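# Lay cable in mesh tray, route one end over drop-out to mat

## Task

Pick up the cable lying on the table next to the wire-mesh cable tray and place it along the length of the tray. Bring one of its ends out over the drop-out lip mounted on the tray wall so that this end rests on the mat. When finished, the cable may have no fold-backs or kinks anywhere along it, and the robot must not have tipped over or be left leaning; either of those means failure.

## Robot and tools

Robot: TidyBot++, a mobile base (0.54 m long, 0.50 m wide, 0.38 m tall) on four driven casters, carrying one seven-joint arm with a two-finger gripper. The shoulder sits 0.12 m ahead of the base centre and 0.68 m above the floor. Link lengths: upper arm 0.42 m, forearm 0.31 m, hand 0.31 m to the hand point. The arm starts folded with the hand pointing down; folded, it reaches up to 0.08 m past the base front. Cameras: base_camera (fixed on the base) and wrist_camera (fisheye, looks along the hand). Something may occasionally tug briefly on a held object.

Frames: the base frame has its origin on the floor below the base centre, x forward, y left, z up, in metres. The odometry frame is the base frame as it was at scene start; base_odometry reports x, y and heading (rad, left positive, -3.142 to 3.142) from wheel counts only, so slip shows as travel and drift of a few cm builds up. hand_pose is the midpoint between the finger pads in the base frame: x, y, z then quaternion qw, qx, qy, qz; the hand's z axis runs along the fingers, its y axis is the opening direction. base_tilt gives forward/right lean in degrees.

Tool move: one action per call, plus optional "cameras" (list of "base_camera", "wrist_camera" or "all"; [] for none) and "blocking" (true/omitted waits until everything rests; false returns in about 0.5 s while motion continues). Action keys:
- "base": an object of relative offsets from the base's current position and heading: {"translate_m": d} forward positive, {"strafe_m": d} left positive, each -2 to 2 m; {"rotate_rad": d} counter-clockwise positive, -6.3 to 6.3. Translate and strafe together drive a straight line to the resulting point.
- "joints": absolute targets by name, in rad: joint_1_rad (any angle; positive turns the arm clockwise from above, opposite to heading), joint_2_rad (-2.249 to 2.249, shoulder, 0 is upright, positive leans forward), joint_3_rad (any), joint_4_rad (-2.579 to 2.579, elbow; negative bends forearm forward when joint_3 is 3.14), joint_5_rad (any), joint_6_rad (-2.099 to 2.099, wrist; negative tips the hand forward), joint_7_rad (any; with hand down, positive is counter-clockwise from above, 1.57 puts fingers opening left/right), and gripper_pos 0 (open, about 85 mm gap) to 1 (closed). Gap is roughly 85 x (1 - gripper_pos) mm. Unbounded joints go the short way; send steps under half a turn.
- "target": one flat list of seven numbers, an absolute hand pose in the base frame [x, y, z, qw, qx, qy, qz], metres. With "target", "joints" may contain only gripper_pos.
- "speeds": caps for this action: translate_m/strafe_m 0.05 to 0.5 m/s (give it under only one key when both are used), rotate_rad 0.1 to 1.57 rad/s.
All parts start together. Unknown keys make the call invalid; out-of-range values get it refused, and a refusal or an unrequested stop cancels the remaining move/wait/finished_scene calls in that reply.

Tool wait: {"seconds": 0 to 10, "cameras"}; returns state and images, ending early once moves rest. wait(0) shows an unblocked move's progress in line "earlier move". Tool stop: brakes all running motion. Tool zoom_image: {"camera", "region": [x0, y0, x1, y1]} pixels of the latest image, at most 504x504. Tool finished_scene: {"scene": n}; irreversible, the result must hold with the robot gone.

Result lines: "move" is "done" or the worst status. base_status, joint_status, hand_status: "done", "moving", "off_target" (resting short, may still push), "contact_stop", "time_out", "not_followed" (check withheld the command; "joint command not followed" / "pose unreachable" with "cause:"), "torque_fault", "limit_stop_at_motor_heat". hand_target is where the hand would be with joints at their targets. motor_effort in percent of max, peak in brackets. on_its_own lists uncommanded behaviour. "pictures" names the images in order. "ARM HIT", MOTOR HOT and OVER-TEMPERATURE FAULT lines warn of collision and heat.

Hand accuracy: "done" means within 10 mm and 2 degrees; typically it lands within about 3 cm. Correct by adding (wanted minus measured) to the previous target. To hold still, resend hand_target, not hand_pose. Loads make the arm sag; never command a loaded joint to its present reading. Hand poses low, close and pointing forward fail or drive the arm into the base; nothing stops the arm hitting the base. A pointing-down hand rises to about 0.94 m only near the base. Closed fingertips extend about 20 mm past the hand point. When a held item touches a surface, hand_pose stops descending while effort shifts slightly.

Avoid: driving or turning while the arm is caught above about 0.6 m, sideways swings with the arm stretched, reaching far out over furniture from close up (tipping). Back away or retract to level the robot. Torque faults (limits 104.5 N m joints 1-4, 51.3 N m joints 5-7) freeze the arm 10 s. Blocked joints and bases keep pushing; resend new targets. Don't drop or release the cable while moving, don't slam, push hard, or yank/twist the gripper; grip gently on something still resting. Holding loads or stretching heats motors. Faster robot completion is better.

Each tool is called after "Request:" as name(argument=value, ...), one argument or row to a line, values as JSON.

## Session

Request:
move(
)

Scene clock: 0.00 s.
base_odometry: x=+0.000 y=+0.000 heading=+0.000
base_tilt: forward=+0.2 right=-0.2
base_status: not commanded
joint_positions: joint_1_rad=-0.023 joint_2_rad=-0.394 joint_3_rad=+3.163 joint_4_rad=-2.504 joint_5_rad=+0.045 joint_6_rad=-0.832 joint_7_rad=+1.580 gripper_pos=+0.000
joint_status: not commanded
motor_effort: joint_1_rad=+0 joint_2_rad=-2 joint_3_rad=+0 joint_4_rad=+15 joint_5_rad=+1 joint_6_rad=+2 joint_7_rad=+1
hand_pose: x=+0.2894 y=-0.0078 z=+0.6040 quat_wxyz=(+0.014, +0.995, +0.020, +0.100) (m; base frame)
hand_target: x=+0.2892 y=-0.0078 z=+0.6038 quat_wxyz=(+0.014, +0.995, +0.020, +0.099) (m; base frame)
hand_status: not commanded
pictures: base_camera, wrist_camera

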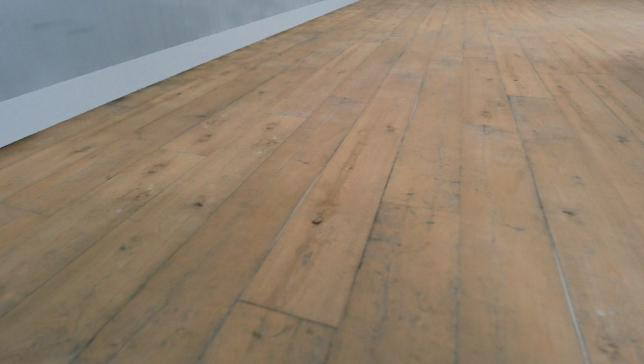

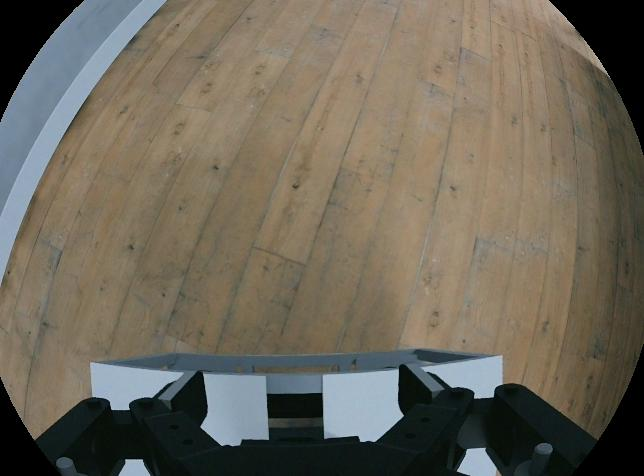

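Request:
move(
  base={"rotate_rad": -1.2},
  joints={"joint_6_rad": 0.1},
)

Request:
move(
  base={"rotate_rad": -1.2},
)

Request:
move(
  base={"rotate_rad": -1.2},
)

Scene clock: 8.17 s.
move: done
base_odometry: x=+0.000 y=+0.000 heading=-1.199
base_tilt: forward=+0.2 right=+0.0
base_status: done
joint_positions: joint_1_rad=-0.023 joint_2_rad=-0.394 joint_3_rad=+3.163 joint_4_rad=-2.501 joint_5_rad=+0.045 joint_6_rad=+0.042 joint_7_rad=+1.580 gripper_pos=+0.000
joint_status: all done
motor_effort: joint_1_rad=+0(1) joint_2_rad=-6(7) joint_3_rad=+0(1) joint_4_rad=+19(20) joint_5_rad=+0(1) joint_6_rad=+7(8) joint_7_rad=+0(2)
hand_pose: x=+0.5020 y=+0.0028 z=+0.7619 quat_wxyz=(+0.009, +0.858, +0.024, +0.512) (m; base frame)
hand_target: x=+0.5090 y=+0.0036 z=+0.7761 quat_wxyz=(+0.008, +0.844, +0.024, +0.536) (m; base frame)
hand_status: not commanded
pictures: base_camera, wrist_camera
camera_calibration:
wrist_camera: T_world_to_cam=[[-0.0172983, -0.999822, 0.00759121, 0.00681756], [-0.450625, 0.00101843, -0.892713, 0.969028], [0.892546, -0.0188632, -0.450562, 0.0297657], [0, 0, 0, 1]] pos_world=[0.410219, 0.00639093, 0.878424]

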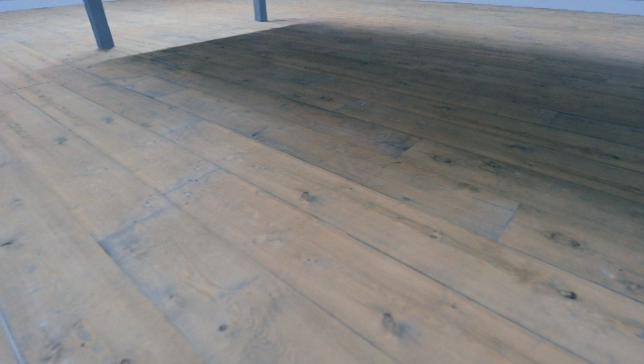

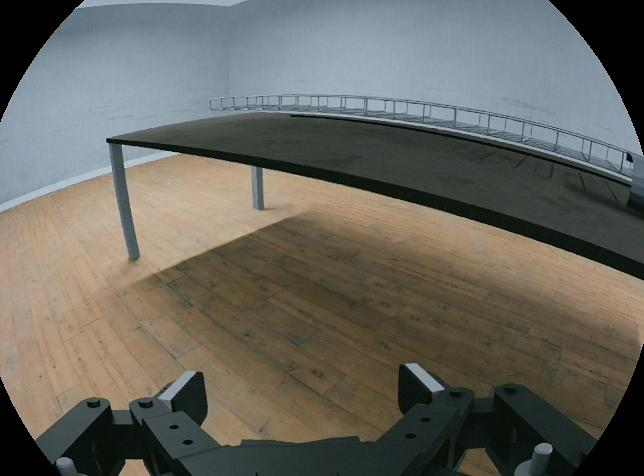

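Scene clock: 10.20 s.
move: done
base_odometry: x=+0.000 y=+0.000 heading=-2.399
base_tilt: forward=+0.1 right=-0.1
base_status: done
joint_positions: joint_1_rad=-0.023 joint_2_rad=-0.394 joint_3_rad=+3.163 joint_4_rad=-2.501 joint_5_rad=+0.045 joint_6_rad=+0.043 joint_7_rad=+1.580 gripper_pos=+0.000
joint_status: not commanded
motor_effort: joint_1_rad=+0(2) joint_2_rad=-5(7) joint_3_rad=+0(1) joint_4_rad=+20(20) joint_5_rad=+0(2) joint_6_rad=+7(8) joint_7_rad=+0(2)
hand_pose: x=+0.5020 y=+0.0027 z=+0.7619 quat_wxyz=(+0.009, +0.858, +0.024, +0.512) (m; base frame)
hand_target: x=+0.5090 y=+0.0036 z=+0.7761 quat_wxyz=(+0.008, +0.844, +0.024, +0.536) (m; base frame)
hand_status: not commanded
pictures: base_camera, wrist_camera
camera_calibration:
wrist_camera: T_world_to_cam=[[-0.0174935, -0.999819, 0.00754347, 0.00687385], [-0.450571, 0.00114793, -0.89274, 0.969042], [0.892569, -0.019016, -0.450509, 0.0297109], [0, 0, 0, 1]] pos_world=[0.410223, 0.0063252, 0.878435]

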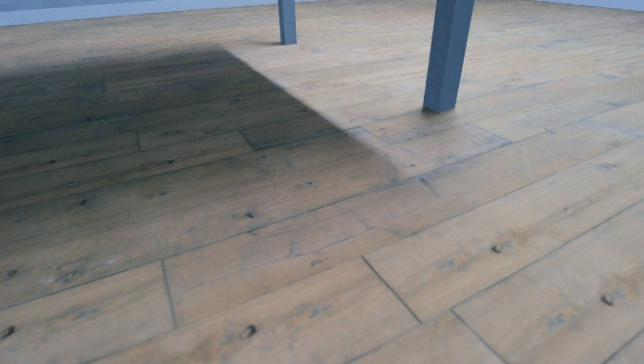

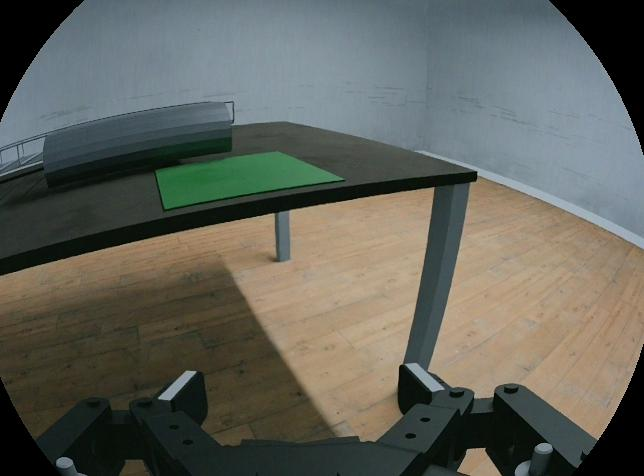

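Scene clock: 12.23 s.
move: done
base_odometry: x=+0.000 y=+0.000 heading=+2.685
base_tilt: forward=+0.2 right=-0.1
base_status: done
joint_positions: joint_1_rad=-0.023 joint_2_rad=-0.394 joint_3_rad=+3.163 joint_4_rad=-2.501 joint_5_rad=+0.045 joint_6_rad=+0.043 joint_7_rad=+1.580 gripper_pos=+0.000
joint_status: not commanded
motor_effort: joint_1_rad=+0(1) joint_2_rad=-6(7) joint_3_rad=+0(1) joint_4_rad=+19(20) joint_5_rad=+0(1) joint_6_rad=+7(8) joint_7_rad=+1(2)
hand_pose: x=+0.5020 y=+0.0026 z=+0.7619 quat_wxyz=(+0.009, +0.858, +0.023, +0.512) (m; base frame)
hand_target: x=+0.5090 y=+0.0036 z=+0.7761 quat_wxyz=(+0.008, +0.844, +0.024, +0.536) (m; base frame)
hand_status: not commanded
pictures: base_camera, wrist_camera
camera_calibration:
wrist_camera: T_world_to_cam=[[-0.0176874, -0.999815, 0.00749303, 0.00693228], [-0.450463, 0.00127801, -0.892794, 0.969068], [0.89262, -0.0191665, -0.450403, 0.0296005], [0, 0, 0, 1]] pos_world=[0.41023, 0.00625986, 0.878458]

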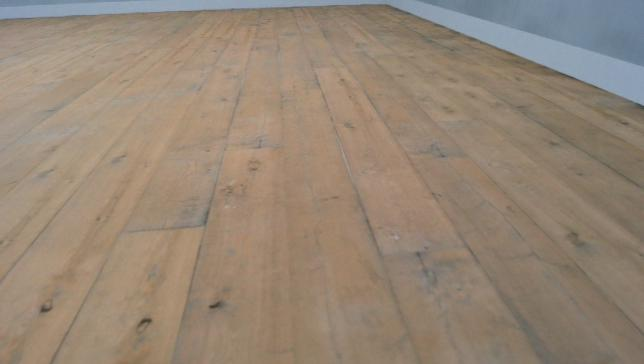

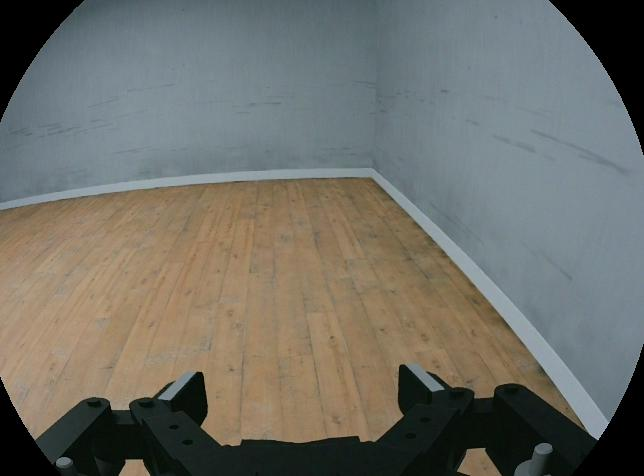

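Request:
move(
  base={"rotate_rad": 1.8},
  joints={"joint_6_rad": -0.2, "joint_2_rad": -0.2},
)

Scene clock: 17.83 s.
move: done
base_odometry: x=+0.000 y=+0.000 heading=-1.799
base_tilt: forward=+0.2 right=-0.1
base_status: done
joint_positions: joint_1_rad=-0.023 joint_2_rad=-0.207 joint_3_rad=+3.163 joint_4_rad=-2.501 joint_5_rad=+0.045 joint_6_rad=-0.152 joint_7_rad=+1.580 gripper_pos=+0.000
joint_status: all done
motor_effort: joint_1_rad=+0(1) joint_2_rad=-10(11) joint_3_rad=+0(2) joint_4_rad=+16(19) joint_5_rad=+0(1) joint_6_rad=+5(8) joint_7_rad=+1(2)
hand_pose: x=+0.4678 y=+0.0003 z=+0.6466 quat_wxyz=(+0.010, +0.940, +0.025, +0.341) (m; base frame)
hand_target: x=+0.4543 y=-0.0003 z=+0.6334 quat_wxyz=(+0.010, +0.949, +0.025, +0.313) (m; base frame)
hand_status: not commanded
pictures: base_camera, wrist_camera
camera_calibration:
wrist_camera: T_world_to_cam=[[-0.0172432, -0.999552, 0.024456, -0.0063355], [-0.749897, -0.00324965, -0.661547, 0.841233], [0.66133, -0.0297466, -0.749505, 0.309682], [0, 0, 0, 1]] pos_world=[0.425927, 0.00561304, 0.788778]

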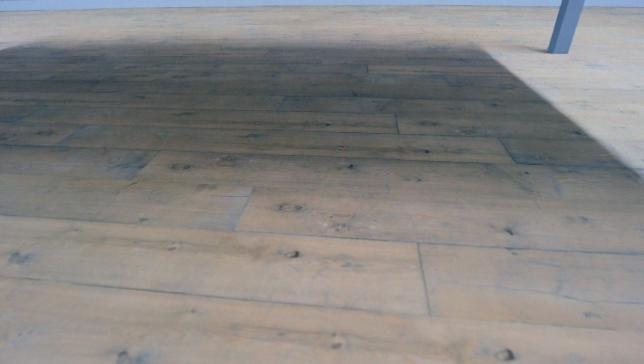

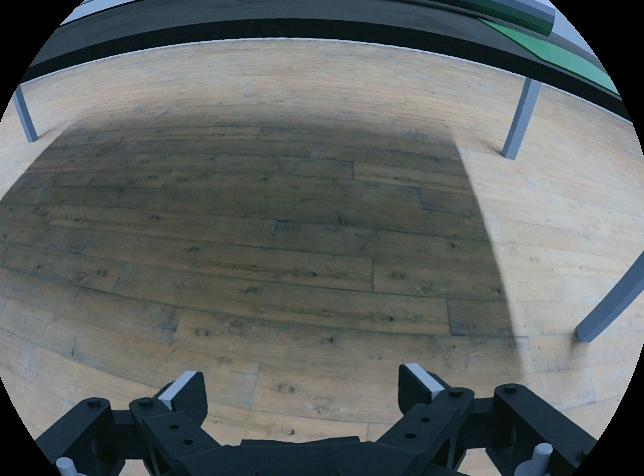

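Request:
move(
  joints={"joint_2_rad": -0.4, "joint_4_rad": -1.7, "joint_6_rad": 0.0},
)

Scene clock: 24.83 s.
move: done
base_odometry: x=+0.000 y=+0.000 heading=-1.799
base_tilt: forward=+0.1 right=-0.1
base_status: not commanded
joint_positions: joint_1_rad=-0.023 joint_2_rad=-0.390 joint_3_rad=+3.163 joint_4_rad=-1.711 joint_5_rad=+0.045 joint_6_rad=-0.059 joint_7_rad=+1.580 gripper_pos=+0.000
joint_status: all done
motor_effort: joint_1_rad=+0(1) joint_2_rad=-8(14) joint_3_rad=+0(1) joint_4_rad=+21(22) joint_5_rad=+1(2) joint_6_rad=+8(8) joint_7_rad=+0(1)
hand_pose: x=+0.5695 y=-0.0021 z=+1.2078 quat_wxyz=(+0.018, +0.636, +0.015, +0.771) (m; base frame)
hand_target: x=+0.5583 y=-0.0013 z=+1.2368 quat_wxyz=(+0.018, +0.605, +0.015, +0.796) (m; base frame)
hand_status: not commanded
pictures: base_camera, wrist_camera
camera_calibration:
wrist_camera: T_world_to_cam=[[-0.027091, -0.999581, -0.010205, 0.026839], [0.216437, 0.00410126, -0.976288, 1.11862], [0.975921, -0.0286574, 0.216236, -0.682538], [0, 0, 0, 1]] pos_world=[0.424719, 0.00268025, 1.23996]

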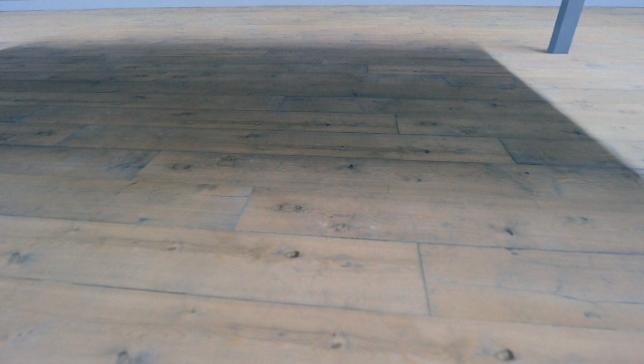

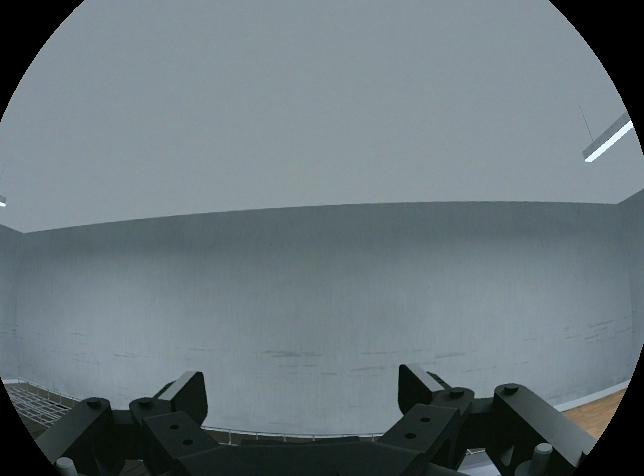

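Request:
move(
  joints={"joint_6_rad": -0.95},
)

Scene clock: 29.93 s.
move: done
base_odometry: x=+0.000 y=+0.000 heading=-1.799
base_tilt: forward=+0.2 right=-0.1
base_status: not commanded
joint_positions: joint_1_rad=-0.023 joint_2_rad=-0.392 joint_3_rad=+3.163 joint_4_rad=-1.704 joint_5_rad=+0.045 joint_6_rad=-0.908 joint_7_rad=+1.580 gripper_pos=+0.000
joint_status: all done
motor_effort: joint_1_rad=+0(1) joint_2_rad=-7(9) joint_3_rad=+0(1) joint_4_rad=+21(23) joint_5_rad=+0(1) joint_6_rad=+6(9) joint_7_rad=+1(2)
hand_pose: x=+0.5102 y=-0.0106 z=+0.9630 quat_wxyz=(+0.020, +0.896, +0.009, +0.444) (m; base frame)
hand_target: x=+0.5005 y=-0.0108 z=+0.9581 quat_wxyz=(+0.020, +0.902, +0.008, +0.431) (m; base frame)
hand_status: not commanded
pictures: base_camera, wrist_camera
camera_calibration:
wrist_camera: T_world_to_cam=[[-0.0552964, -0.998279, 0.0195376, -0.0000550029], [-0.582326, 0.0163486, -0.812791, 1.14263], [0.811073, -0.0563217, -0.582228, 0.280732], [0, 0, 0, 1]] pos_world=[0.437684, -0.00292403, 1.09217]

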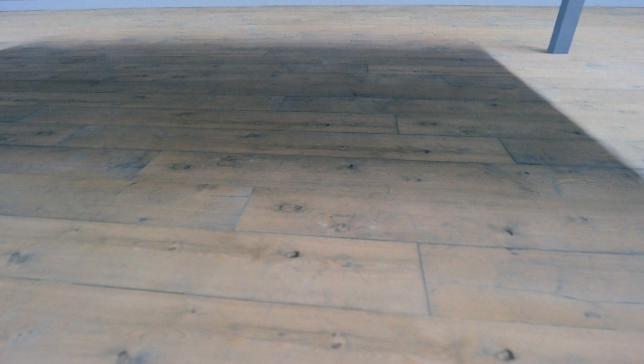

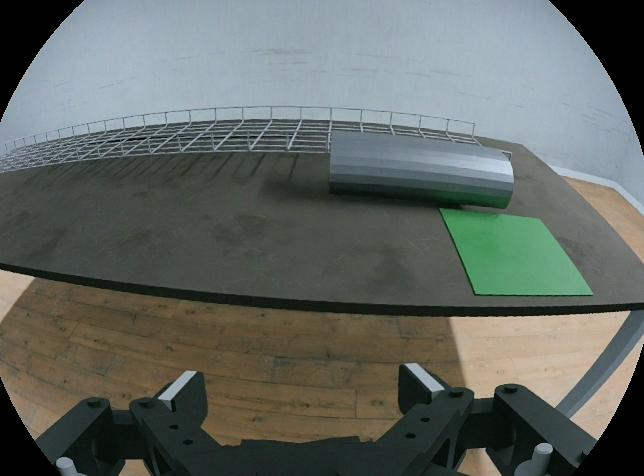

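Request:
zoom_image(
  camera="wrist_camera",
  region=[280, 90, 600, 310],
)

Request:
zoom_image(
  camera="wrist_camera",
  region=[0, 90, 320, 310],
)

Scaled by 1.575.

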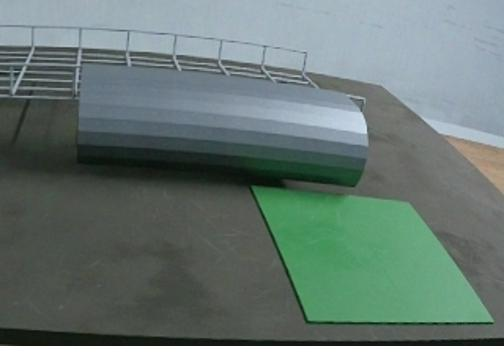

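Scaled by 1.575.

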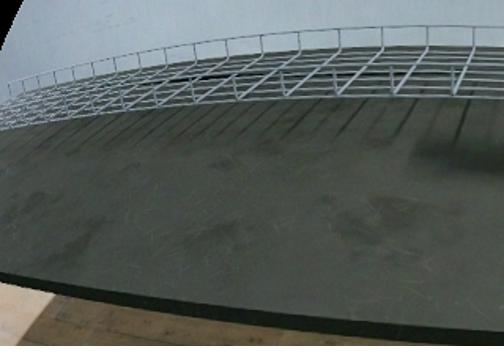

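Request:
move(
  base={"rotate_rad": -0.12, "translate_m": 0.2},
  joints={"joint_2_rad": 0.0, "joint_4_rad": -1.1, "joint_6_rad": -1.15},
  cameras=["wrist_camera"],
)

Scene clock: 65.23 s.
move: done
base_odometry: x=-0.045 y=-0.195 heading=-1.920
base_tilt: forward=+0.1 right=-0.1
base_status: done
joint_positions: joint_1_rad=-0.023 joint_2_rad=-0.008 joint_3_rad=+3.163 joint_4_rad=-1.115 joint_5_rad=+0.045 joint_6_rad=-1.102 joint_7_rad=+1.580 gripper_pos=+0.000
joint_status: all done
motor_effort: joint_1_rad=+0(1) joint_2_rad=-20(25) joint_3_rad=+0(3) joint_4_rad=+19(22) joint_5_rad=+0(2) joint_6_rad=+6(8) joint_7_rad=+1(2)
hand_pose: x=+0.6470 y=-0.0105 z=+1.0580 quat_wxyz=(+0.024, +0.893, +0.005, +0.449) (m; base frame)
hand_target: x=+0.6415 y=-0.0102 z=+1.0499 quat_wxyz=(+0.024, +0.902, +0.005, +0.431) (m; base frame)
hand_status: not commanded
pictures: wrist_camera
camera_calibration:
wrist_camera: T_world_to_cam=[[-0.0660044, -0.99754, 0.0236201, 0.00835387], [-0.572405, 0.0184638, -0.819763, 1.30057], [0.81731, -0.0676282, -0.572215, 0.210339], [0, 0, 0, 1]] pos_world=[0.57309, -0.00145519, 1.18632]

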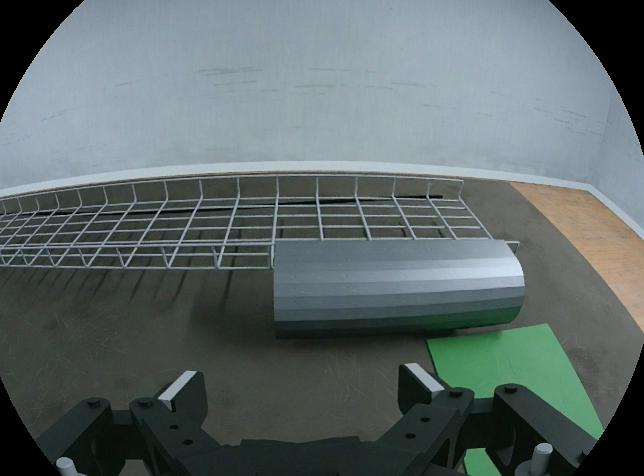

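Request:
zoom_image(
  camera="wrist_camera",
  region=[260, 160, 540, 350],
)

Request:
zoom_image(
  camera="wrist_camera",
  region=[0, 160, 280, 350],
)

Scaled by 1.800.

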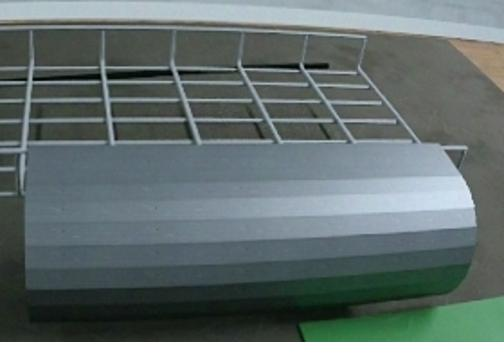

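Scaled by 1.800.

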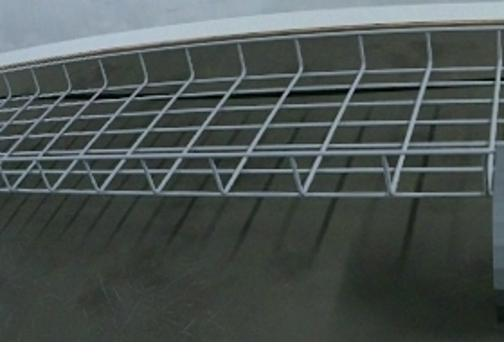

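Request:
move(
  base={"strafe_m": -1.6},
  cameras=["wrist_camera"],
)

Request:
move(
  base={"rotate_rad": 0.8},
)

Scene clock: 145.57 s.
move: done
base_odometry: x=-1.549 y=+0.352 heading=-1.919
base_tilt: forward=+0.2 right=-0.1
base_status: done
joint_positions: joint_1_rad=-0.023 joint_2_rad=-0.008 joint_3_rad=+3.163 joint_4_rad=-1.115 joint_5_rad=+0.045 joint_6_rad=-1.104 joint_7_rad=+1.580 gripper_pos=+0.000
joint_status: not commanded
motor_effort: joint_1_rad=+0(2) joint_2_rad=-20(22) joint_3_rad=+0(3) joint_4_rad=+19(20) joint_5_rad=+0(2) joint_6_rad=+7(7) joint_7_rad=+1(2)
hand_pose: x=+0.6468 y=-0.0109 z=+1.0575 quat_wxyz=(+0.025, +0.893, +0.005, +0.449) (m; base frame)
hand_target: x=+0.6415 y=-0.0102 z=+1.0499 quat_wxyz=(+0.024, +0.902, +0.005, +0.431) (m; base frame)
hand_status: not commanded
pictures: wrist_camera
camera_calibration:
wrist_camera: T_world_to_cam=[[-0.0667204, -0.99749, 0.0237216, 0.0083357], [-0.574089, 0.0189331, -0.818574, 1.29987], [0.81607, -0.0682339, -0.573911, 0.212856], [0, 0, 0, 1]] pos_world=[0.573094, -0.00177191, 1.186]

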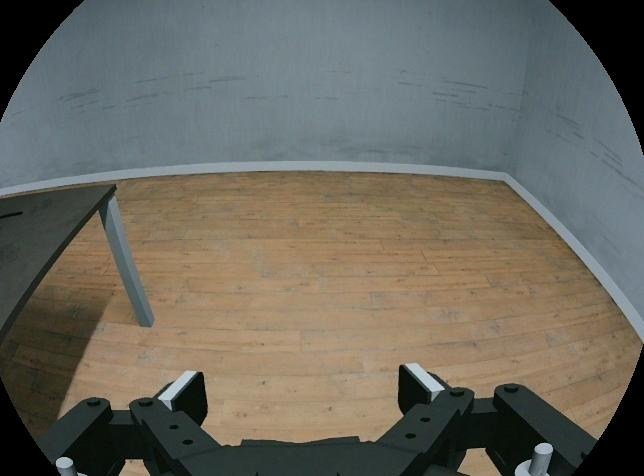

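Scene clock: 147.33 s.
move: done
base_odometry: x=-1.549 y=+0.352 heading=-1.120
base_tilt: forward=+0.2 right=-0.1
base_status: done
joint_positions: joint_1_rad=-0.028 joint_2_rad=-0.007 joint_3_rad=+3.158 joint_4_rad=-1.114 joint_5_rad=+0.045 joint_6_rad=-1.104 joint_7_rad=+1.580 gripper_pos=+0.000
joint_status: not commanded
motor_effort: joint_1_rad=+1(3) joint_2_rad=-21(23) joint_3_rad=+0(2) joint_4_rad=+19(20) joint_5_rad=+0(2) joint_6_rad=+6(7) joint_7_rad=+0(2)
hand_pose: x=+0.6470 y=-0.0053 z=+1.0572 quat_wxyz=(+0.022, +0.894, +0.009, +0.448) (m; base frame)
hand_target: x=+0.6415 y=-0.0102 z=+1.0499 quat_wxyz=(+0.024, +0.902, +0.005, +0.431) (m; base frame)
hand_status: not commanded
pictures: base_camera, wrist_camera
camera_calibration:
wrist_camera: T_world_to_cam=[[-0.0562113, -0.998135, 0.0238133, 0.00701657], [-0.574812, 0.0128513, -0.818185, 1.29966], [0.816353, -0.0596794, -0.574462, 0.2133], [0, 0, 0, 1]] pos_world=[0.573328, 0.0030308, 1.18573]

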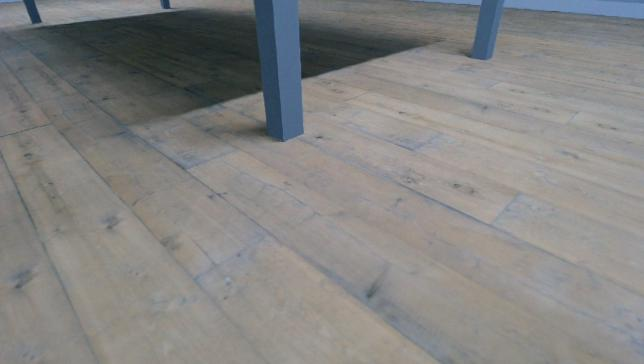

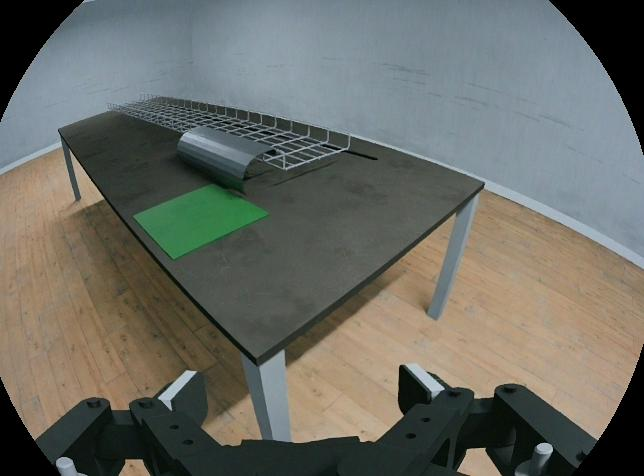

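Request:
zoom_image(
  camera="wrist_camera",
  region=[100, 80, 400, 280],
)

Scaled by 1.680.

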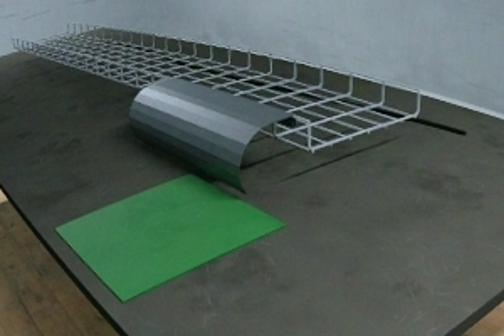

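Request:
move(
  base={"translate_m": 1.81, "strafe_m": -1.865, "rotate_rad": 2.34},
  cameras=["wrist_camera"],
)

Request:
move(
  base={"strafe_m": -1.3},
  cameras=["wrist_camera"],
)

Scene clock: 180.93 s.
move: done
base_odometry: x=-2.438 y=-2.090 heading=+1.221
base_tilt: forward=+0.2 right=-0.1
base_status: done
joint_positions: joint_1_rad=-0.027 joint_2_rad=-0.004 joint_3_rad=+3.159 joint_4_rad=-1.113 joint_5_rad=+0.045 joint_6_rad=-1.107 joint_7_rad=+1.580 gripper_pos=+0.000
joint_status: not commanded
motor_effort: joint_1_rad=+0(2) joint_2_rad=-20(24) joint_3_rad=+0(3) joint_4_rad=+19(20) joint_5_rad=+0(2) joint_6_rad=+7(7) joint_7_rad=+1(2)
hand_pose: x=+0.6476 y=-0.0064 z=+1.0558 quat_wxyz=(+0.023, +0.894, +0.008, +0.446) (m; base frame)
hand_target: x=+0.6415 y=-0.0102 z=+1.0499 quat_wxyz=(+0.024, +0.902, +0.005, +0.431) (m; base frame)
hand_status: not commanded
pictures: wrist_camera
camera_calibration:
wrist_camera: T_world_to_cam=[[-0.0582619, -0.998011, 0.0240891, 0.00705578], [-0.578328, 0.0140735, -0.815683, 1.29853], [0.813721, -0.0614546, -0.577998, 0.217373], [0, 0, 0, 1]] pos_world=[0.574507, 0.00212551, 1.18466]

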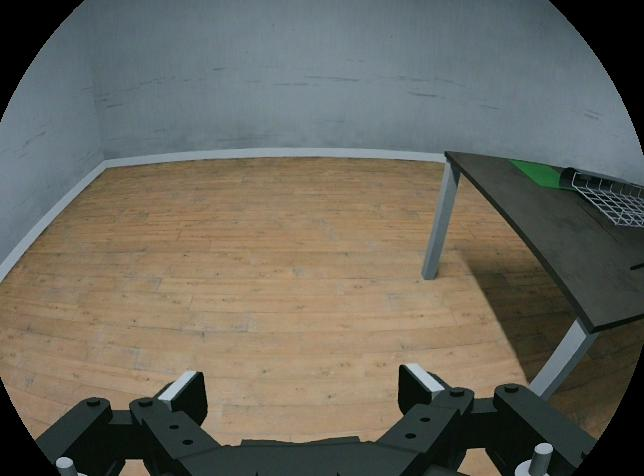

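Scene clock: 184.73 s.
move: done
base_odometry: x=-1.217 y=-2.535 heading=+1.221
base_tilt: forward=+0.2 right=+0.0
base_status: done
joint_positions: joint_1_rad=-0.025 joint_2_rad=-0.004 joint_3_rad=+3.160 joint_4_rad=-1.112 joint_5_rad=+0.045 joint_6_rad=-1.107 joint_7_rad=+1.580 gripper_pos=+0.000
joint_status: not commanded
motor_effort: joint_1_rad=+0(3) joint_2_rad=-21(21) joint_3_rad=-1(2) joint_4_rad=+19(20) joint_5_rad=-1(2) joint_6_rad=+6(7) joint_7_rad=+0(2)
hand_pose: x=+0.6476 y=-0.0079 z=+1.0559 quat_wxyz=(+0.023, +0.894, +0.007, +0.446) (m; base frame)
hand_target: x=+0.6415 y=-0.0102 z=+1.0499 quat_wxyz=(+0.024, +0.902, +0.005, +0.431) (m; base frame)
hand_status: not commanded
pictures: wrist_camera
camera_calibration:
wrist_camera: T_world_to_cam=[[-0.0611398, -0.997839, 0.0240804, 0.00740711], [-0.578239, 0.0157447, -0.815715, 1.29857], [0.813573, -0.0637969, -0.577952, 0.217348], [0, 0, 0, 1]] pos_world=[0.574509, 0.000811595, 1.1847]

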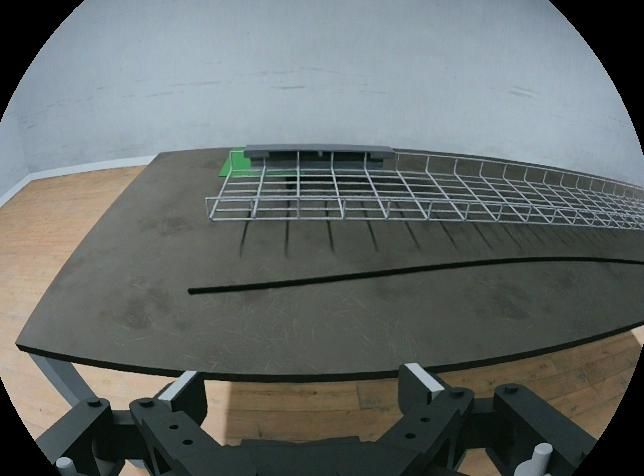

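Request:
move(
  base={"strafe_m": -0.9},
  cameras=["wrist_camera"],
)

Scene clock: 190.40 s.
move: done
base_odometry: x=-0.371 y=-2.844 heading=+1.220
base_tilt: forward=+0.2 right=+0.0
base_status: done
joint_positions: joint_1_rad=-0.024 joint_2_rad=-0.004 joint_3_rad=+3.161 joint_4_rad=-1.112 joint_5_rad=+0.045 joint_6_rad=-1.107 joint_7_rad=+1.580 gripper_pos=+0.000
joint_status: not commanded
motor_effort: joint_1_rad=+0(2) joint_2_rad=-20(22) joint_3_rad=-1(2) joint_4_rad=+19(20) joint_5_rad=+0(2) joint_6_rad=+7(7) joint_7_rad=+0(2)
hand_pose: x=+0.6476 y=-0.0089 z=+1.0559 quat_wxyz=(+0.024, +0.895, +0.006, +0.446) (m; base frame)
hand_target: x=+0.6415 y=-0.0102 z=+1.0499 quat_wxyz=(+0.024, +0.902, +0.005, +0.431) (m; base frame)
hand_status: not commanded
pictures: wrist_camera
camera_calibration:
wrist_camera: T_world_to_cam=[[-0.0628992, -0.997729, 0.0240769, 0.00761967], [-0.578211, 0.0167671, -0.815715, 1.29857], [0.813459, -0.0652294, -0.577952, 0.217354], [0, 0, 0, 1]] pos_world=[0.57452, 0.0000069093, 1.1847]

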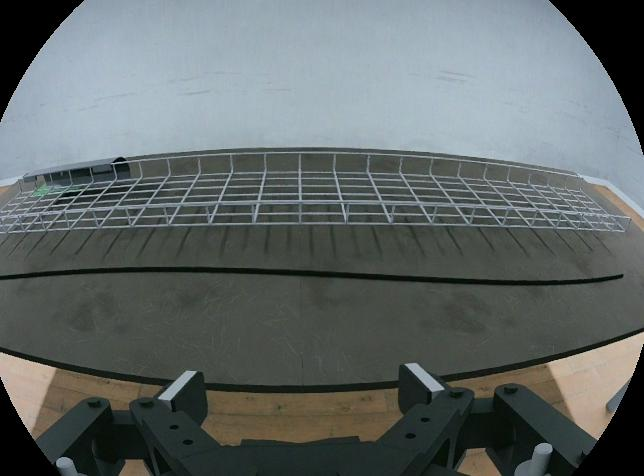

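Request:
move(
  base={"translate_m": 0.45},
  joints={"joint_1_rad": 0.0, "joint_2_rad": 0.0, "joint_3_rad": 3.1416, "joint_4_rad": -0.9, "joint_5_rad": 0.0, "joint_6_rad": -1.6},
  cameras=["wrist_camera"],
)

Scene clock: 269.50 s.
move: done
base_odometry: x=-0.217 y=-2.422 heading=+1.220
base_tilt: forward=+0.1 right=-0.1
base_status: done
joint_positions: joint_1_rad=-0.012 joint_2_rad=+0.007 joint_3_rad=+3.156 joint_4_rad=-0.912 joint_5_rad=+0.040 joint_6_rad=-1.552 joint_7_rad=+1.580 gripper_pos=+0.000
joint_status: all done
motor_effort: joint_1_rad=+0(1) joint_2_rad=-19(23) joint_3_rad=+0(1) joint_4_rad=+16(20) joint_5_rad=+0(2) joint_6_rad=+5(7) joint_7_rad=+1(2)
hand_pose: x=+0.5654 y=-0.0120 z=+1.0495 quat_wxyz=(+0.021, +0.944, -0.003, +0.329) (m; base frame)
hand_target: x=+0.5516 y=+0.0013 z=+1.0486 quat_wxyz=(+0.002, +0.949, +0.005, +0.315) (m; base frame)
hand_status: not commanded
pictures: wrist_camera
camera_calibration:
wrist_camera: T_world_to_cam=[[-0.0762825, -0.996692, 0.0280344, 0.00287175], [-0.764562, 0.0404224, -0.643282, 1.17058], [0.640021, -0.0705052, -0.765116, 0.574737], [0, 0, 0, 1]] pos_world=[0.527357, -0.00393348, 1.19267]

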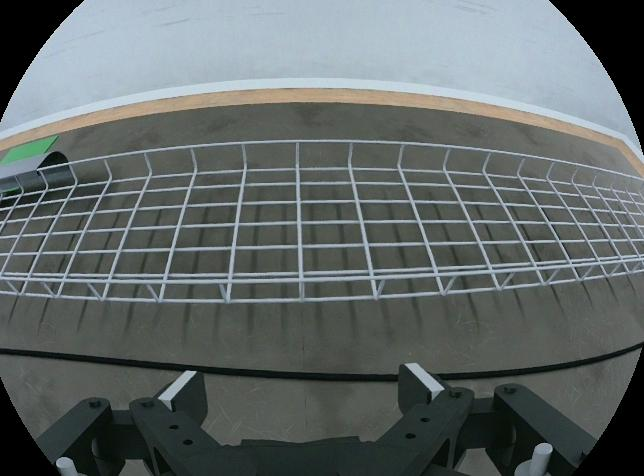

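Request:
move(
  base={"translate_m": 0.2, "strafe_m": -0.72},
  joints={"joint_1_rad": 0.0, "joint_2_rad": 0.2, "joint_3_rad": 3.1416, "joint_4_rad": -0.93, "joint_5_rad": 0.0, "joint_6_rad": -2.0, "joint_7_rad": 0.0, "gripper_pos": 0.3},
)

Scene clock: 312.97 s.
move: done
base_odometry: x=+0.528 y=-2.481 heading=+1.220
base_tilt: forward=+0.2 right=-0.1
base_status: done
joint_positions: joint_1_rad=-0.003 joint_2_rad=+0.190 joint_3_rad=+3.150 joint_4_rad=-0.913 joint_5_rad=+0.037 joint_6_rad=-1.948 joint_7_rad=+0.085 gripper_pos=+0.300
joint_status: all done
motor_effort: joint_1_rad=+0(2) joint_2_rad=-24(26) joint_3_rad=-1(2) joint_4_rad=+16(17) joint_5_rad=+1(2) joint_6_rad=+1(5) joint_7_rad=+0(2)
hand_pose: x=+0.5073 y=-0.0110 z=+0.9268 quat_wxyz=(-0.018, +0.729, -0.683, +0.045) (m; base frame)
hand_target: x=+0.4905 y=+0.0013 z=+0.9170 quat_wxyz=(-0.004, +0.707, -0.707, +0.004) (m; base frame)
hand_status: not commanded
pictures: base_camera, wrist_camera
camera_calibration:
wrist_camera: T_world_to_cam=[[-0.997997, -0.0138953, -0.06172, 0.564508], [-0.00988633, 0.99785, -0.0647915, 0.138773], [0.0624876, -0.0640515, -0.995988, 1.02512], [0, 0, 0, 1]] pos_world=[0.500692, -0.0649703, 1.06484]

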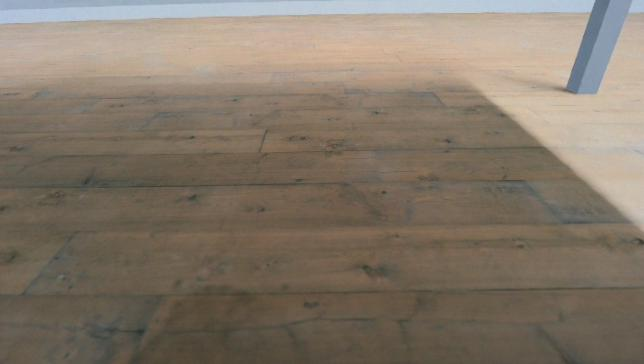

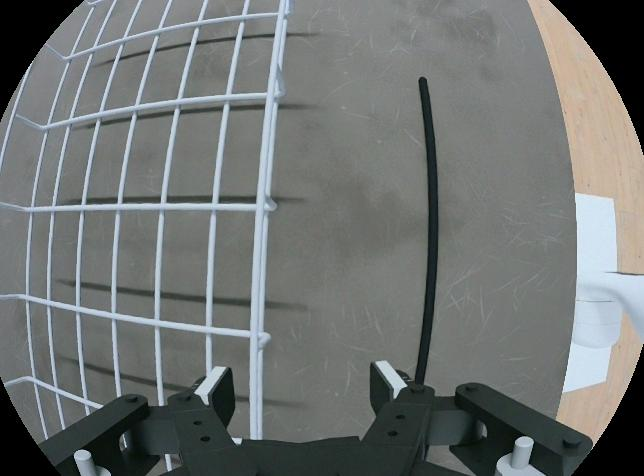

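Request:
move(
  joints={"joint_1_rad": 0.01, "joint_2_rad": 0.0, "joint_4_rad": -1.21, "joint_6_rad": -1.97, "joint_7_rad": -0.05, "gripper_pos": 0.3},
  cameras=[],
)

Request:
move(
  joints={"joint_2_rad": -0.045, "joint_4_rad": -1.72, "joint_6_rad": -1.49, "joint_7_rad": -0.05},
  cameras=["wrist_camera"],
)

Scene clock: 330.77 s.
move: done
base_odometry: x=+0.528 y=-2.481 heading=+1.220
base_tilt: forward=+0.3 right=+0.0
base_status: not commanded
joint_positions: joint_1_rad=-0.002 joint_2_rad=+0.006 joint_3_rad=+3.150 joint_4_rad=-1.187 joint_5_rad=+0.037 joint_6_rad=-1.948 joint_7_rad=+0.037 gripper_pos=+0.300
joint_status: all done
motor_effort: joint_1_rad=+0(1) joint_2_rad=-17(26) joint_3_rad=+0(1) joint_4_rad=+15(16) joint_5_rad=+0(1) joint_6_rad=+0(1) joint_7_rad=+0(2)
hand_pose: x=+0.4138 y=-0.0113 z=+0.9075 quat_wxyz=(+0.012, +0.713, -0.701, +0.012) (m; base frame)
hand_target: x=+0.4012 y=-0.0015 z=+0.9025 quat_wxyz=(+0.014, +0.685, -0.728, -0.013) (m; base frame)
hand_status: not commanded
pictures: none
No camera images: "cameras" was empty.

Scene clock: 332.77 s.
move: done
base_odometry: x=+0.528 y=-2.481 heading=+1.220
base_tilt: forward=+0.2 right=-0.1
base_status: not commanded
joint_positions: joint_1_rad=-0.002 joint_2_rad=-0.028 joint_3_rad=+3.150 joint_4_rad=-1.699 joint_5_rad=+0.037 joint_6_rad=-1.545 joint_7_rad=+0.036 gripper_pos=+0.300
joint_status: all done
motor_effort: joint_1_rad=+0(1) joint_2_rad=-16(18) joint_3_rad=+0(1) joint_4_rad=+16(18) joint_5_rad=+0(1) joint_6_rad=-1(2) joint_7_rad=+0(2)
hand_pose: x=+0.3971 y=-0.0120 z=+0.7609 quat_wxyz=(+0.039, +0.718, -0.695, -0.014) (m; base frame)
hand_target: x=+0.4054 y=-0.0015 z=+0.7582 quat_wxyz=(+0.008, +0.686, -0.728, -0.008) (m; base frame)
hand_status: not commanded
pictures: wrist_camera
camera_calibration:
wrist_camera: T_world_to_cam=[[-0.994701, 0.0220391, 0.100421, 0.320017], [0.0155818, 0.997787, -0.0646388, 0.117659], [-0.101623, -0.0627315, -0.992843, 0.929539], [0, 0, 0, 1]] pos_world=[0.410951, -0.0661401, 0.898356]

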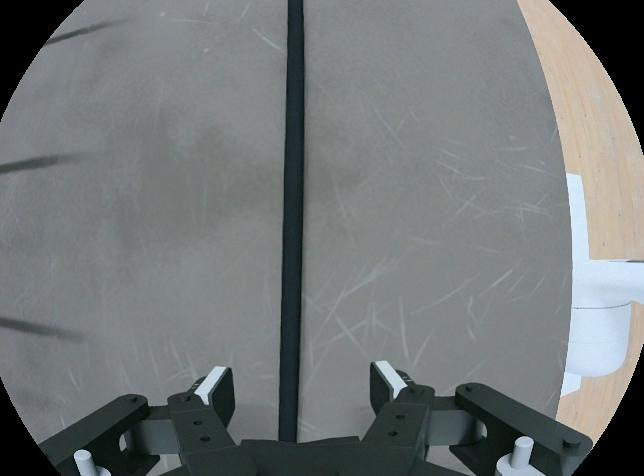

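Request:
move(
  joints={"joint_2_rad": -0.06, "joint_4_rad": -1.80, "joint_6_rad": -1.35},
  cameras=["wrist_camera"],
)

Scene clock: 341.50 s.
move: done
base_odometry: x=+0.528 y=-2.481 heading=+1.220
base_tilt: forward=+0.2 right=+0.0
base_status: not commanded
joint_positions: joint_1_rad=-0.002 joint_2_rad=-0.044 joint_3_rad=+3.150 joint_4_rad=-1.781 joint_5_rad=+0.037 joint_6_rad=-1.404 joint_7_rad=+0.036 gripper_pos=+0.300
joint_status: all done
motor_effort: joint_1_rad=+0(1) joint_2_rad=-16(17) joint_3_rad=+0(1) joint_4_rad=+16(17) joint_5_rad=+1(2) joint_6_rad=-1(1) joint_7_rad=+0(2)
hand_pose: x=+0.4108 y=-0.0119 z=+0.7389 quat_wxyz=(+0.013, +0.719, -0.694, +0.013) (m; base frame)
hand_target: x=+0.4197 y=-0.0017 z=+0.7380 quat_wxyz=(-0.019, +0.685, -0.728, +0.018) (m; base frame)
hand_status: not commanded
pictures: wrist_camera
camera_calibration:
wrist_camera: T_world_to_cam=[[-0.999497, 0.0170711, 0.0267183, 0.392199], [0.0153551, 0.997885, -0.0631616, 0.114963], [-0.0277401, -0.0627196, -0.997646, 0.882312], [0, 0, 0, 1]] pos_world=[0.414712, -0.0660767, 0.877017]

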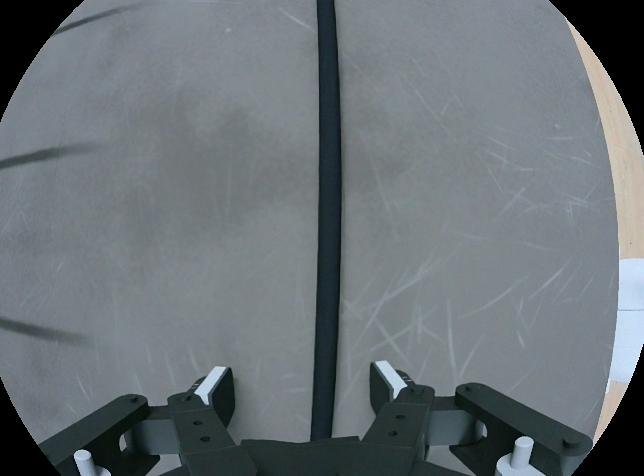

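Request:
move(
  joints={"gripper_pos": 0.8},
  cameras=["wrist_camera"],
)

Scene clock: 349.57 s.
move: done
base_odometry: x=+0.528 y=-2.481 heading=+1.220
base_tilt: forward=+0.2 right=-0.1
base_status: not commanded
joint_positions: joint_1_rad=-0.002 joint_2_rad=-0.053 joint_3_rad=+3.150 joint_4_rad=-1.783 joint_5_rad=+0.037 joint_6_rad=-1.401 joint_7_rad=+0.036 gripper_pos=+0.800
joint_status: all done
motor_effort: joint_1_rad=+1(1) joint_2_rad=-15(16) joint_3_rad=+0(1) joint_4_rad=+16(17) joint_5_rad=+0(1) joint_6_rad=+0(3) joint_7_rad=+1(1)
hand_pose: x=+0.4105 y=-0.0120 z=+0.7411 quat_wxyz=(+0.009, +0.719, -0.695, +0.016) (m; base frame)
hand_target: x=+0.4197 y=-0.0017 z=+0.7380 quat_wxyz=(-0.019, +0.685, -0.728, +0.018) (m; base frame)
hand_status: not commanded
pictures: wrist_camera
camera_calibration:
wrist_camera: T_world_to_cam=[[-0.999711, 0.0171311, 0.0168809, 0.399218], [0.0160364, 0.997886, -0.0629787, 0.11471], [-0.0179241, -0.0626898, -0.997872, 0.880569], [0, 0, 0, 1]] pos_world=[0.413046, -0.0661042, 0.87918]

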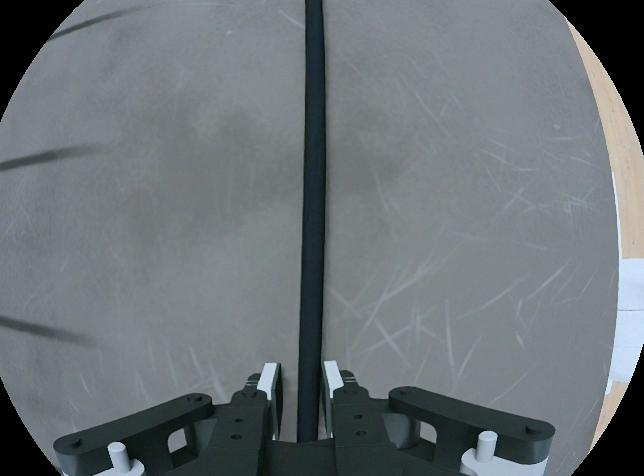

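Request:
move(
  joints={"joint_2_rad": -0.068, "gripper_pos": 0.93},
  cameras=["wrist_camera"],
)

Scene clock: 353.60 s.
move: done
base_odometry: x=+0.528 y=-2.481 heading=+1.220
base_tilt: forward=+0.2 right=+0.0
base_status: not commanded
joint_positions: joint_1_rad=-0.002 joint_2_rad=-0.056 joint_3_rad=+3.150 joint_4_rad=-1.783 joint_5_rad=+0.037 joint_6_rad=-1.401 joint_7_rad=+0.036 gripper_pos=+0.918
joint_status: all done
motor_effort: joint_1_rad=+0(1) joint_2_rad=-16(17) joint_3_rad=-1(1) joint_4_rad=+17(17) joint_5_rad=+0(1) joint_6_rad=+0(1) joint_7_rad=+1(1)
hand_pose: x=+0.4104 y=-0.0120 z=+0.7420 quat_wxyz=(+0.008, +0.719, -0.695, +0.017) (m; base frame)
hand_target: x=+0.4192 y=-0.0017 z=+0.7404 quat_wxyz=(-0.021, +0.685, -0.728, +0.021) (m; base frame)
hand_status: not commanded
pictures: wrist_camera
camera_calibration:
wrist_camera: T_world_to_cam=[[-0.999761, 0.0172504, 0.0134043, 0.401686], [0.0163754, 0.997888, -0.0628549, 0.11454], [-0.0144602, -0.0626204, -0.997933, 0.880132], [0, 0, 0, 1]] pos_world=[0.412441, -0.0661127, 0.880127]

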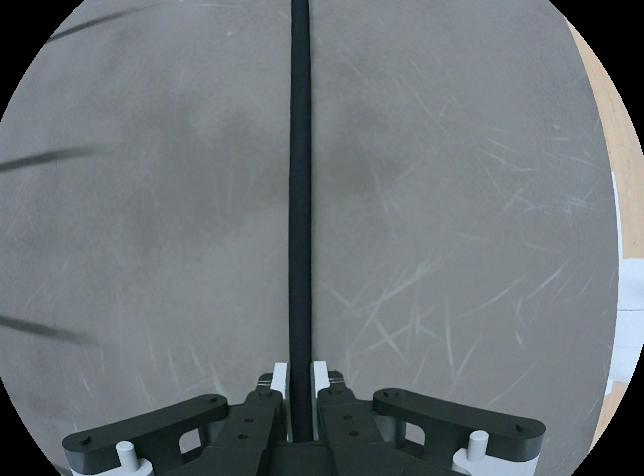

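Request:
move(
  joints={"joint_2_rad": -0.02, "joint_4_rad": -1.45, "joint_6_rad": -1.7, "gripper_pos": 0.95},
  cameras=["wrist_camera"],
)

Request:
move(
  joints={"joint_2_rad": 0.02, "joint_4_rad": -1.12, "joint_6_rad": -1.95},
  cameras=["wrist_camera"],
)

Scene clock: 371.80 s.
move: done
base_odometry: x=+0.528 y=-2.481 heading=+1.220
base_tilt: forward=+0.2 right=-0.1
base_status: not commanded
joint_positions: joint_1_rad=-0.001 joint_2_rad=-0.037 joint_3_rad=+3.150 joint_4_rad=-1.467 joint_5_rad=+0.036 joint_6_rad=-1.644 joint_7_rad=+0.035 gripper_pos=+0.932
joint_status: all done
motor_effort: joint_1_rad=+0(1) joint_2_rad=-17(18) joint_3_rad=+0(1) joint_4_rad=+17(19) joint_5_rad=+0(2) joint_6_rad=+0(1) joint_7_rad=+1(2)
hand_pose: x=+0.4355 y=-0.0123 z=+0.8358 quat_wxyz=(-0.010, +0.715, -0.698, +0.036) (m; base frame)
hand_target: x=+0.4254 y=-0.0017 z=+0.8353 quat_wxyz=(-0.004, +0.686, -0.728, +0.004) (m; base frame)
hand_status: not commanded
pictures: wrist_camera
camera_calibration:
wrist_camera: T_world_to_cam=[[-0.998846, 0.0273914, -0.0394583, 0.469507], [0.0297804, 0.997676, -0.0612891, 0.11326], [0.0376878, -0.0623934, -0.99734, 0.950877], [0, 0, 0, 1]] pos_world=[0.429756, -0.066529, 0.973816]

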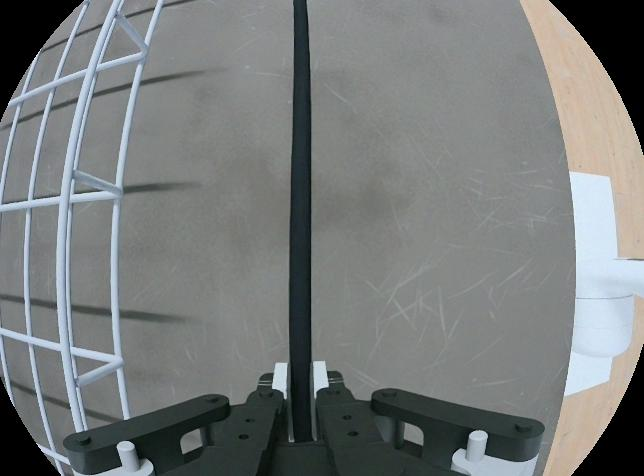

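Scene clock: 373.23 s.
move: done
base_odometry: x=+0.528 y=-2.481 heading=+1.220
base_tilt: forward=+0.2 right=-0.1
base_status: not commanded
joint_positions: joint_1_rad=-0.001 joint_2_rad=+0.003 joint_3_rad=+3.150 joint_4_rad=-1.138 joint_5_rad=+0.036 joint_6_rad=-1.895 joint_7_rad=+0.035 gripper_pos=+0.932
joint_status: all done
motor_effort: joint_1_rad=+0(1) joint_2_rad=-18(19) joint_3_rad=+0(1) joint_4_rad=+16(19) joint_5_rad=+1(2) joint_6_rad=+1(1) joint_7_rad=+1(2)
hand_pose: x=+0.4389 y=-0.0118 z=+0.9242 quat_wxyz=(-0.025, +0.711, -0.701, +0.050) (m; base frame)
hand_target: x=+0.4291 y=-0.0018 z=+0.9229 quat_wxyz=(-0.019, +0.685, -0.728, +0.018) (m; base frame)
hand_status: not commanded
pictures: wrist_camera
camera_calibration:
wrist_camera: T_world_to_cam=[[-0.996257, 0.0361652, -0.0785074, 0.511401], [0.0407837, 0.997481, -0.0580444, 0.110168], [0.0762104, -0.0610289, -0.995222, 1.02009], [0, 0, 0, 1]] pos_world=[0.427253, -0.06613, 1.06176]

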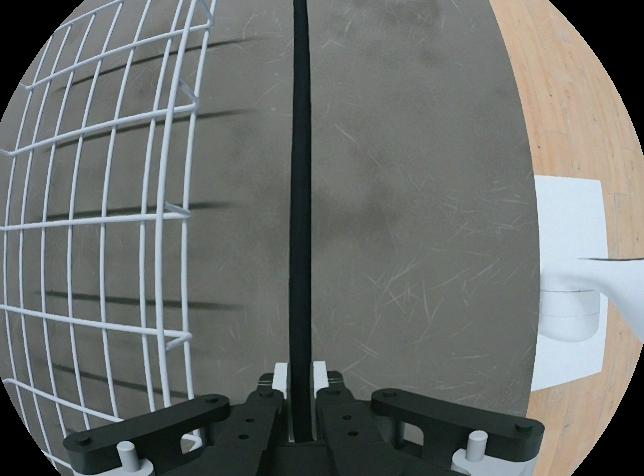

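Request:
move(
  joints={"joint_2_rad": 0.47, "joint_4_rad": -0.60, "joint_6_rad": -1.68},
  cameras=["wrist_camera"],
)

Scene clock: 378.47 s.
move: done
base_odometry: x=+0.528 y=-2.481 heading=+1.220
base_tilt: forward=+0.2 right=-0.1
base_status: not commanded
joint_positions: joint_1_rad=-0.001 joint_2_rad=+0.463 joint_3_rad=+3.150 joint_4_rad=-0.621 joint_5_rad=+0.035 joint_6_rad=-1.745 joint_7_rad=+0.035 gripper_pos=+0.932
joint_status: all done
motor_effort: joint_1_rad=+1(2) joint_2_rad=-35(38) joint_3_rad=+0(1) joint_4_rad=+17(19) joint_5_rad=+1(2) joint_6_rad=+3(4) joint_7_rad=+1(2)
hand_pose: x=+0.6806 y=-0.0124 z=+0.9091 quat_wxyz=(-0.094, +0.704, -0.692, +0.125) (m; base frame)
hand_target: x=+0.7041 y=-0.0045 z=+0.9201 quat_wxyz=(-0.140, +0.672, -0.714, +0.135) (m; base frame)
hand_status: not commanded
pictures: wrist_camera
camera_calibration:
wrist_camera: T_world_to_cam=[[-0.95914, 0.0285256, -0.281489, 0.910208], [0.046139, 0.997356, -0.0561426, 0.0947195], [0.279143, -0.0668362, -0.957921, 0.81453], [0, 0, 0, 1]] pos_world=[0.641277, -0.0659932, 1.04179]

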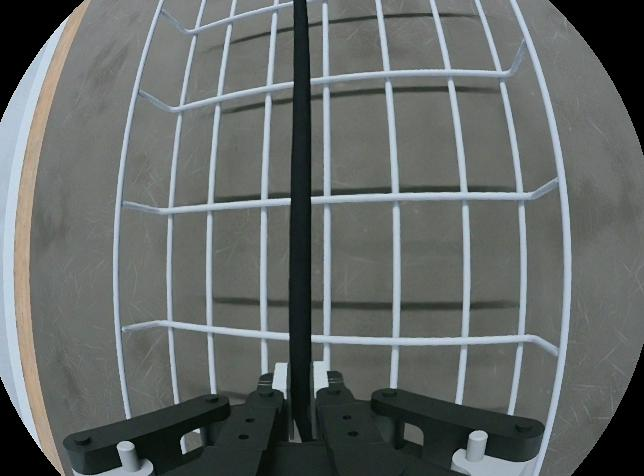

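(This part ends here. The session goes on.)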